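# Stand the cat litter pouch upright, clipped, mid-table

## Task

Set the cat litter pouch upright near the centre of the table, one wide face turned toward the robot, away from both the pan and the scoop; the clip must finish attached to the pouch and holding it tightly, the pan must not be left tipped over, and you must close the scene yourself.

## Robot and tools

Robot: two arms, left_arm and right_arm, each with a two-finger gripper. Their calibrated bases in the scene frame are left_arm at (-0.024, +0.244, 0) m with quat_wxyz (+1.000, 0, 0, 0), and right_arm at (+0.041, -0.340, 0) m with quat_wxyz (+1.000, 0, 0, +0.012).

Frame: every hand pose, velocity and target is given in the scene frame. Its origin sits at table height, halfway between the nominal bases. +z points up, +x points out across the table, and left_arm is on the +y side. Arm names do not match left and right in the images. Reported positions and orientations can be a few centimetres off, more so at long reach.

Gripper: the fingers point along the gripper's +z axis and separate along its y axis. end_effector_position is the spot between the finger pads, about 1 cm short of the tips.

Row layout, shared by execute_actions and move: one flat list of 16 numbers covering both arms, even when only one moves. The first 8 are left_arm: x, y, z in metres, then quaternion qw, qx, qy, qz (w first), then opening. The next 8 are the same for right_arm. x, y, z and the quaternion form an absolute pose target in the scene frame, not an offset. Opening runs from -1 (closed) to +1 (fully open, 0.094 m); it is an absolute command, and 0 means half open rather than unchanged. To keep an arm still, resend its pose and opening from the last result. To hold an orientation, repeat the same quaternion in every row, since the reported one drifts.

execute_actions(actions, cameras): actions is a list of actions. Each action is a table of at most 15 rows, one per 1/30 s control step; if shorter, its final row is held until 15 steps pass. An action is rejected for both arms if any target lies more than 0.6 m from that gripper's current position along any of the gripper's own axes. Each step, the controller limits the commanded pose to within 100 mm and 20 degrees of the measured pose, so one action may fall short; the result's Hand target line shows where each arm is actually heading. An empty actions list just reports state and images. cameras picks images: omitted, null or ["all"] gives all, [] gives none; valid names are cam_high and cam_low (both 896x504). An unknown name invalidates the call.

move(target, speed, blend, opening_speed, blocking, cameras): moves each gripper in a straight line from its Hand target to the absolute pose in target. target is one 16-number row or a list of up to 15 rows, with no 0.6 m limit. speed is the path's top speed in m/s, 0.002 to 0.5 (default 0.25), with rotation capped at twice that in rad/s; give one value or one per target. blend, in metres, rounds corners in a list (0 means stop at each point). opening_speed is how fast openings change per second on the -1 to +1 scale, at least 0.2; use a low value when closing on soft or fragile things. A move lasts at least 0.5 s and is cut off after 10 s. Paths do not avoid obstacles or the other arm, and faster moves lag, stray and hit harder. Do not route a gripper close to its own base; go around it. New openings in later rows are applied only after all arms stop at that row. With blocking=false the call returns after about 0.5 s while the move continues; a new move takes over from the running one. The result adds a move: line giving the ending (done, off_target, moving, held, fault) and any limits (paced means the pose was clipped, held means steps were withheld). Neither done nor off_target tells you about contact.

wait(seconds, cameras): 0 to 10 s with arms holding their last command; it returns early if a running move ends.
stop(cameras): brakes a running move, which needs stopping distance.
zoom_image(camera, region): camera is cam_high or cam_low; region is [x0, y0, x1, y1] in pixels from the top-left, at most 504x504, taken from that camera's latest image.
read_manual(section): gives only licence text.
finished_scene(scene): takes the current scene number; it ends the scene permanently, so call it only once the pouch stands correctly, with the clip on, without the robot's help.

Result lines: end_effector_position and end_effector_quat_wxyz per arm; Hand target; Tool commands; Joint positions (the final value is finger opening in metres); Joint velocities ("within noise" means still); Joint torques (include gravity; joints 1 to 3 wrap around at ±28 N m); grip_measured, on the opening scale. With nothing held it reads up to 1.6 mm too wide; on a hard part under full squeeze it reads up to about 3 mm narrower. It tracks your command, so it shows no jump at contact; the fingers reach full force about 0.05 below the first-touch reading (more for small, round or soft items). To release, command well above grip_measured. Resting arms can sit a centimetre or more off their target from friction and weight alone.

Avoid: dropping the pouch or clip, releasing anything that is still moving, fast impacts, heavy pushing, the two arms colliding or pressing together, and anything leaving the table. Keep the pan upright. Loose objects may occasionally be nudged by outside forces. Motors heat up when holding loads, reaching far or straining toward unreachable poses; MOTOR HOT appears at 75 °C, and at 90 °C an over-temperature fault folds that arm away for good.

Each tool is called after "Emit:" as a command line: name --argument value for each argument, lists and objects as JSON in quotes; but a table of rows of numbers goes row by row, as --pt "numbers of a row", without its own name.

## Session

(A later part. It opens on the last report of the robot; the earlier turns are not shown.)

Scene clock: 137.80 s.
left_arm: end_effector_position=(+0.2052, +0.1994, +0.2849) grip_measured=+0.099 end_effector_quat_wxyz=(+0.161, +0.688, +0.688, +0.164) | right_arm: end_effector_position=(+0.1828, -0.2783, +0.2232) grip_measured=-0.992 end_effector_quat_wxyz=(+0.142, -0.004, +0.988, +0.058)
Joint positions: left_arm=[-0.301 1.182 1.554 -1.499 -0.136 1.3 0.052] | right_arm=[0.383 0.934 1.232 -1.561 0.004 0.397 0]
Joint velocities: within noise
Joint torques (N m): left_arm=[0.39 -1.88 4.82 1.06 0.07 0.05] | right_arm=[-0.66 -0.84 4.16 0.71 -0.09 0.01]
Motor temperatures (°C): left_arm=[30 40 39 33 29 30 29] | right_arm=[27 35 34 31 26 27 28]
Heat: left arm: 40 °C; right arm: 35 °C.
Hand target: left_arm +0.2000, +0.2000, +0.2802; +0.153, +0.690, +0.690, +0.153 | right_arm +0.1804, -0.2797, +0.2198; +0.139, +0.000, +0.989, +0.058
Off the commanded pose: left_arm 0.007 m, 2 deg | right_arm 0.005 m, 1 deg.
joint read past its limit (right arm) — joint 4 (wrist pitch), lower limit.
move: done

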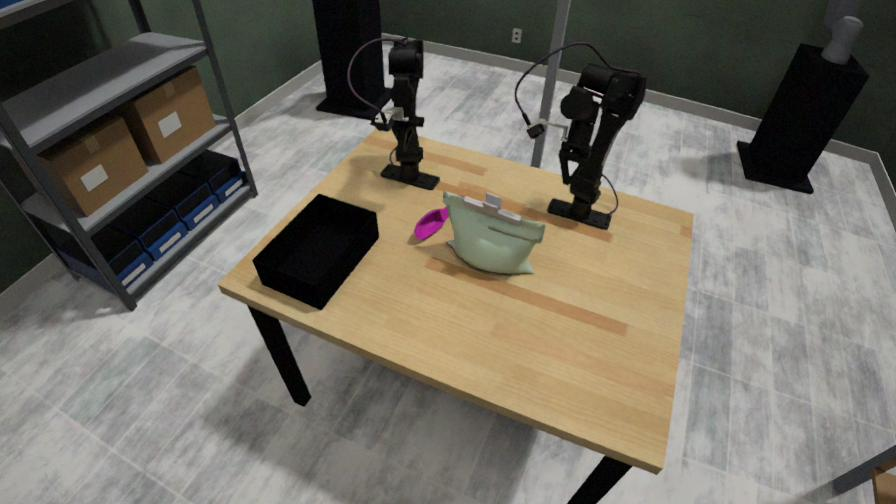

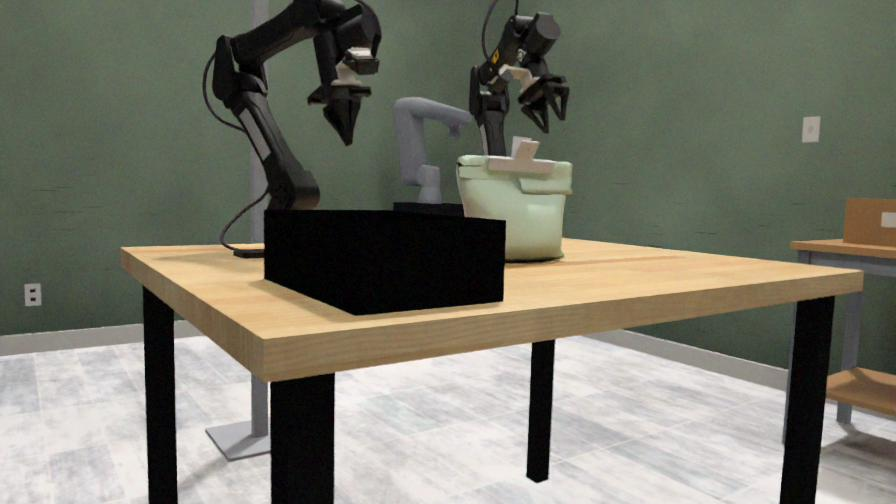

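Emit:
execute_actions --actions '[]'

Scene clock: 138.43 s.
left_arm: end_effector_position=(+0.2052, +0.1993, +0.2849) grip_measured=+0.099 end_effector_quat_wxyz=(+0.161, +0.688, +0.688, +0.163) | right_arm: end_effector_position=(+0.1828, -0.2783, +0.2232) grip_measured=-0.992 end_effector_quat_wxyz=(+0.142, -0.004, +0.988, +0.058)
Joint positions: left_arm=[-0.301 1.182 1.554 -1.499 -0.136 1.301 0.052] | right_arm=[0.383 0.934 1.232 -1.561 0.004 0.397 0]
Joint velocities: within noise
Joint torques (N m): left_arm=[0.43 -1.7 4.75 1.09 0.03 0.01] | right_arm=[-0.51 -0.87 4.05 0.81 -0.08 0.03]
Motor temperatures (°C): left_arm=[30 40 39 33 29 30 29] | right_arm=[27 35 34 31 26 27 28]
Heat: left arm: 40 °C; right arm: 35 °C.
Hand target: left_arm +0.2000, +0.2000, +0.2802; +0.153, +0.690, +0.690, +0.153 | right_arm +0.1804, -0.2797, +0.2198; +0.139, +0.000, +0.989, +0.058
Tool commands: left_gripper/opening=+0.1 right_gripper/opening=-1.0
Off the commanded pose: left_arm 0.007 m, 2 deg | right_arm 0.005 m, 1 deg.
joint read past its limit (right arm) — joint 4 (wrist pitch), lower limit.

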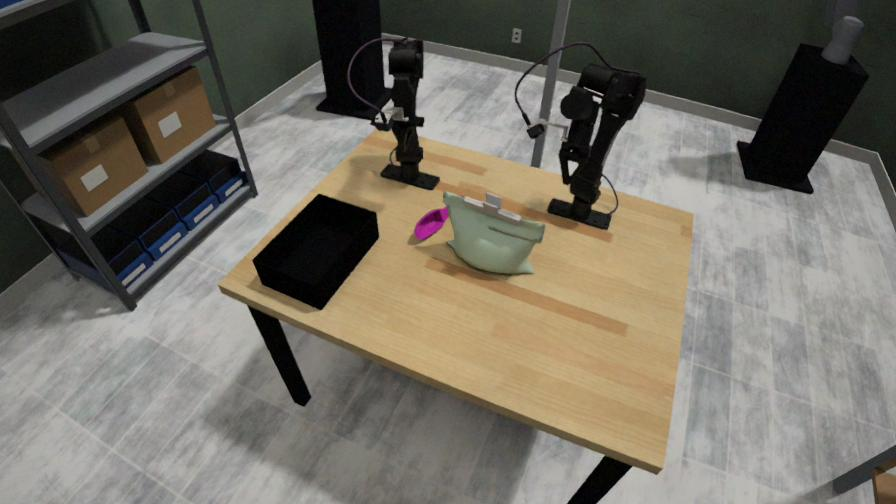

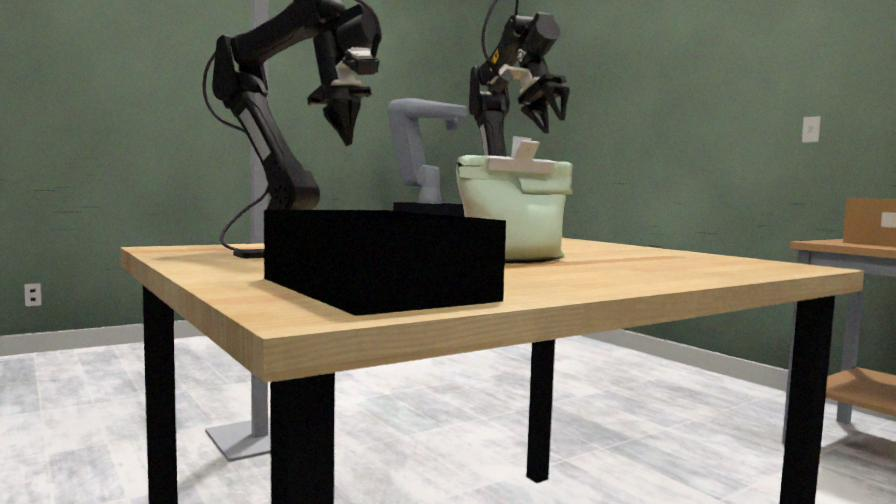

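Emit:
zoom_image --camera "cam_high" --region '[380, 160, 580, 300]'

Emit:
zoom_image --camera "cam_low" --region '[400, 120, 640, 280]'

Scaled by 2.520.

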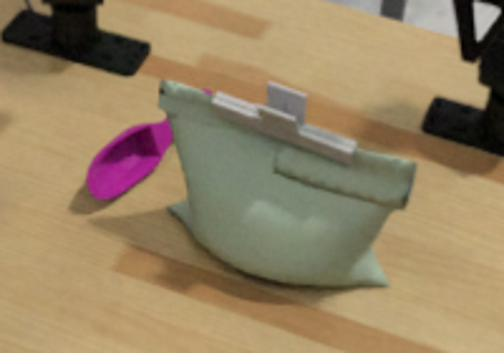

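Scaled by 2.100.

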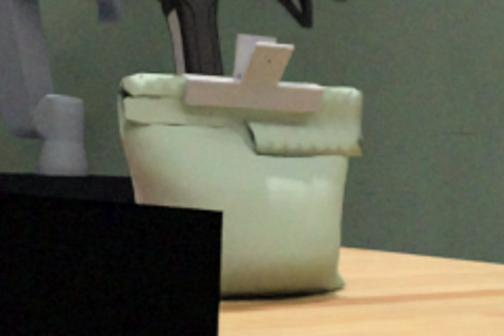

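Emit:
finished_scene --scene 1

The scene is finished: the task was done.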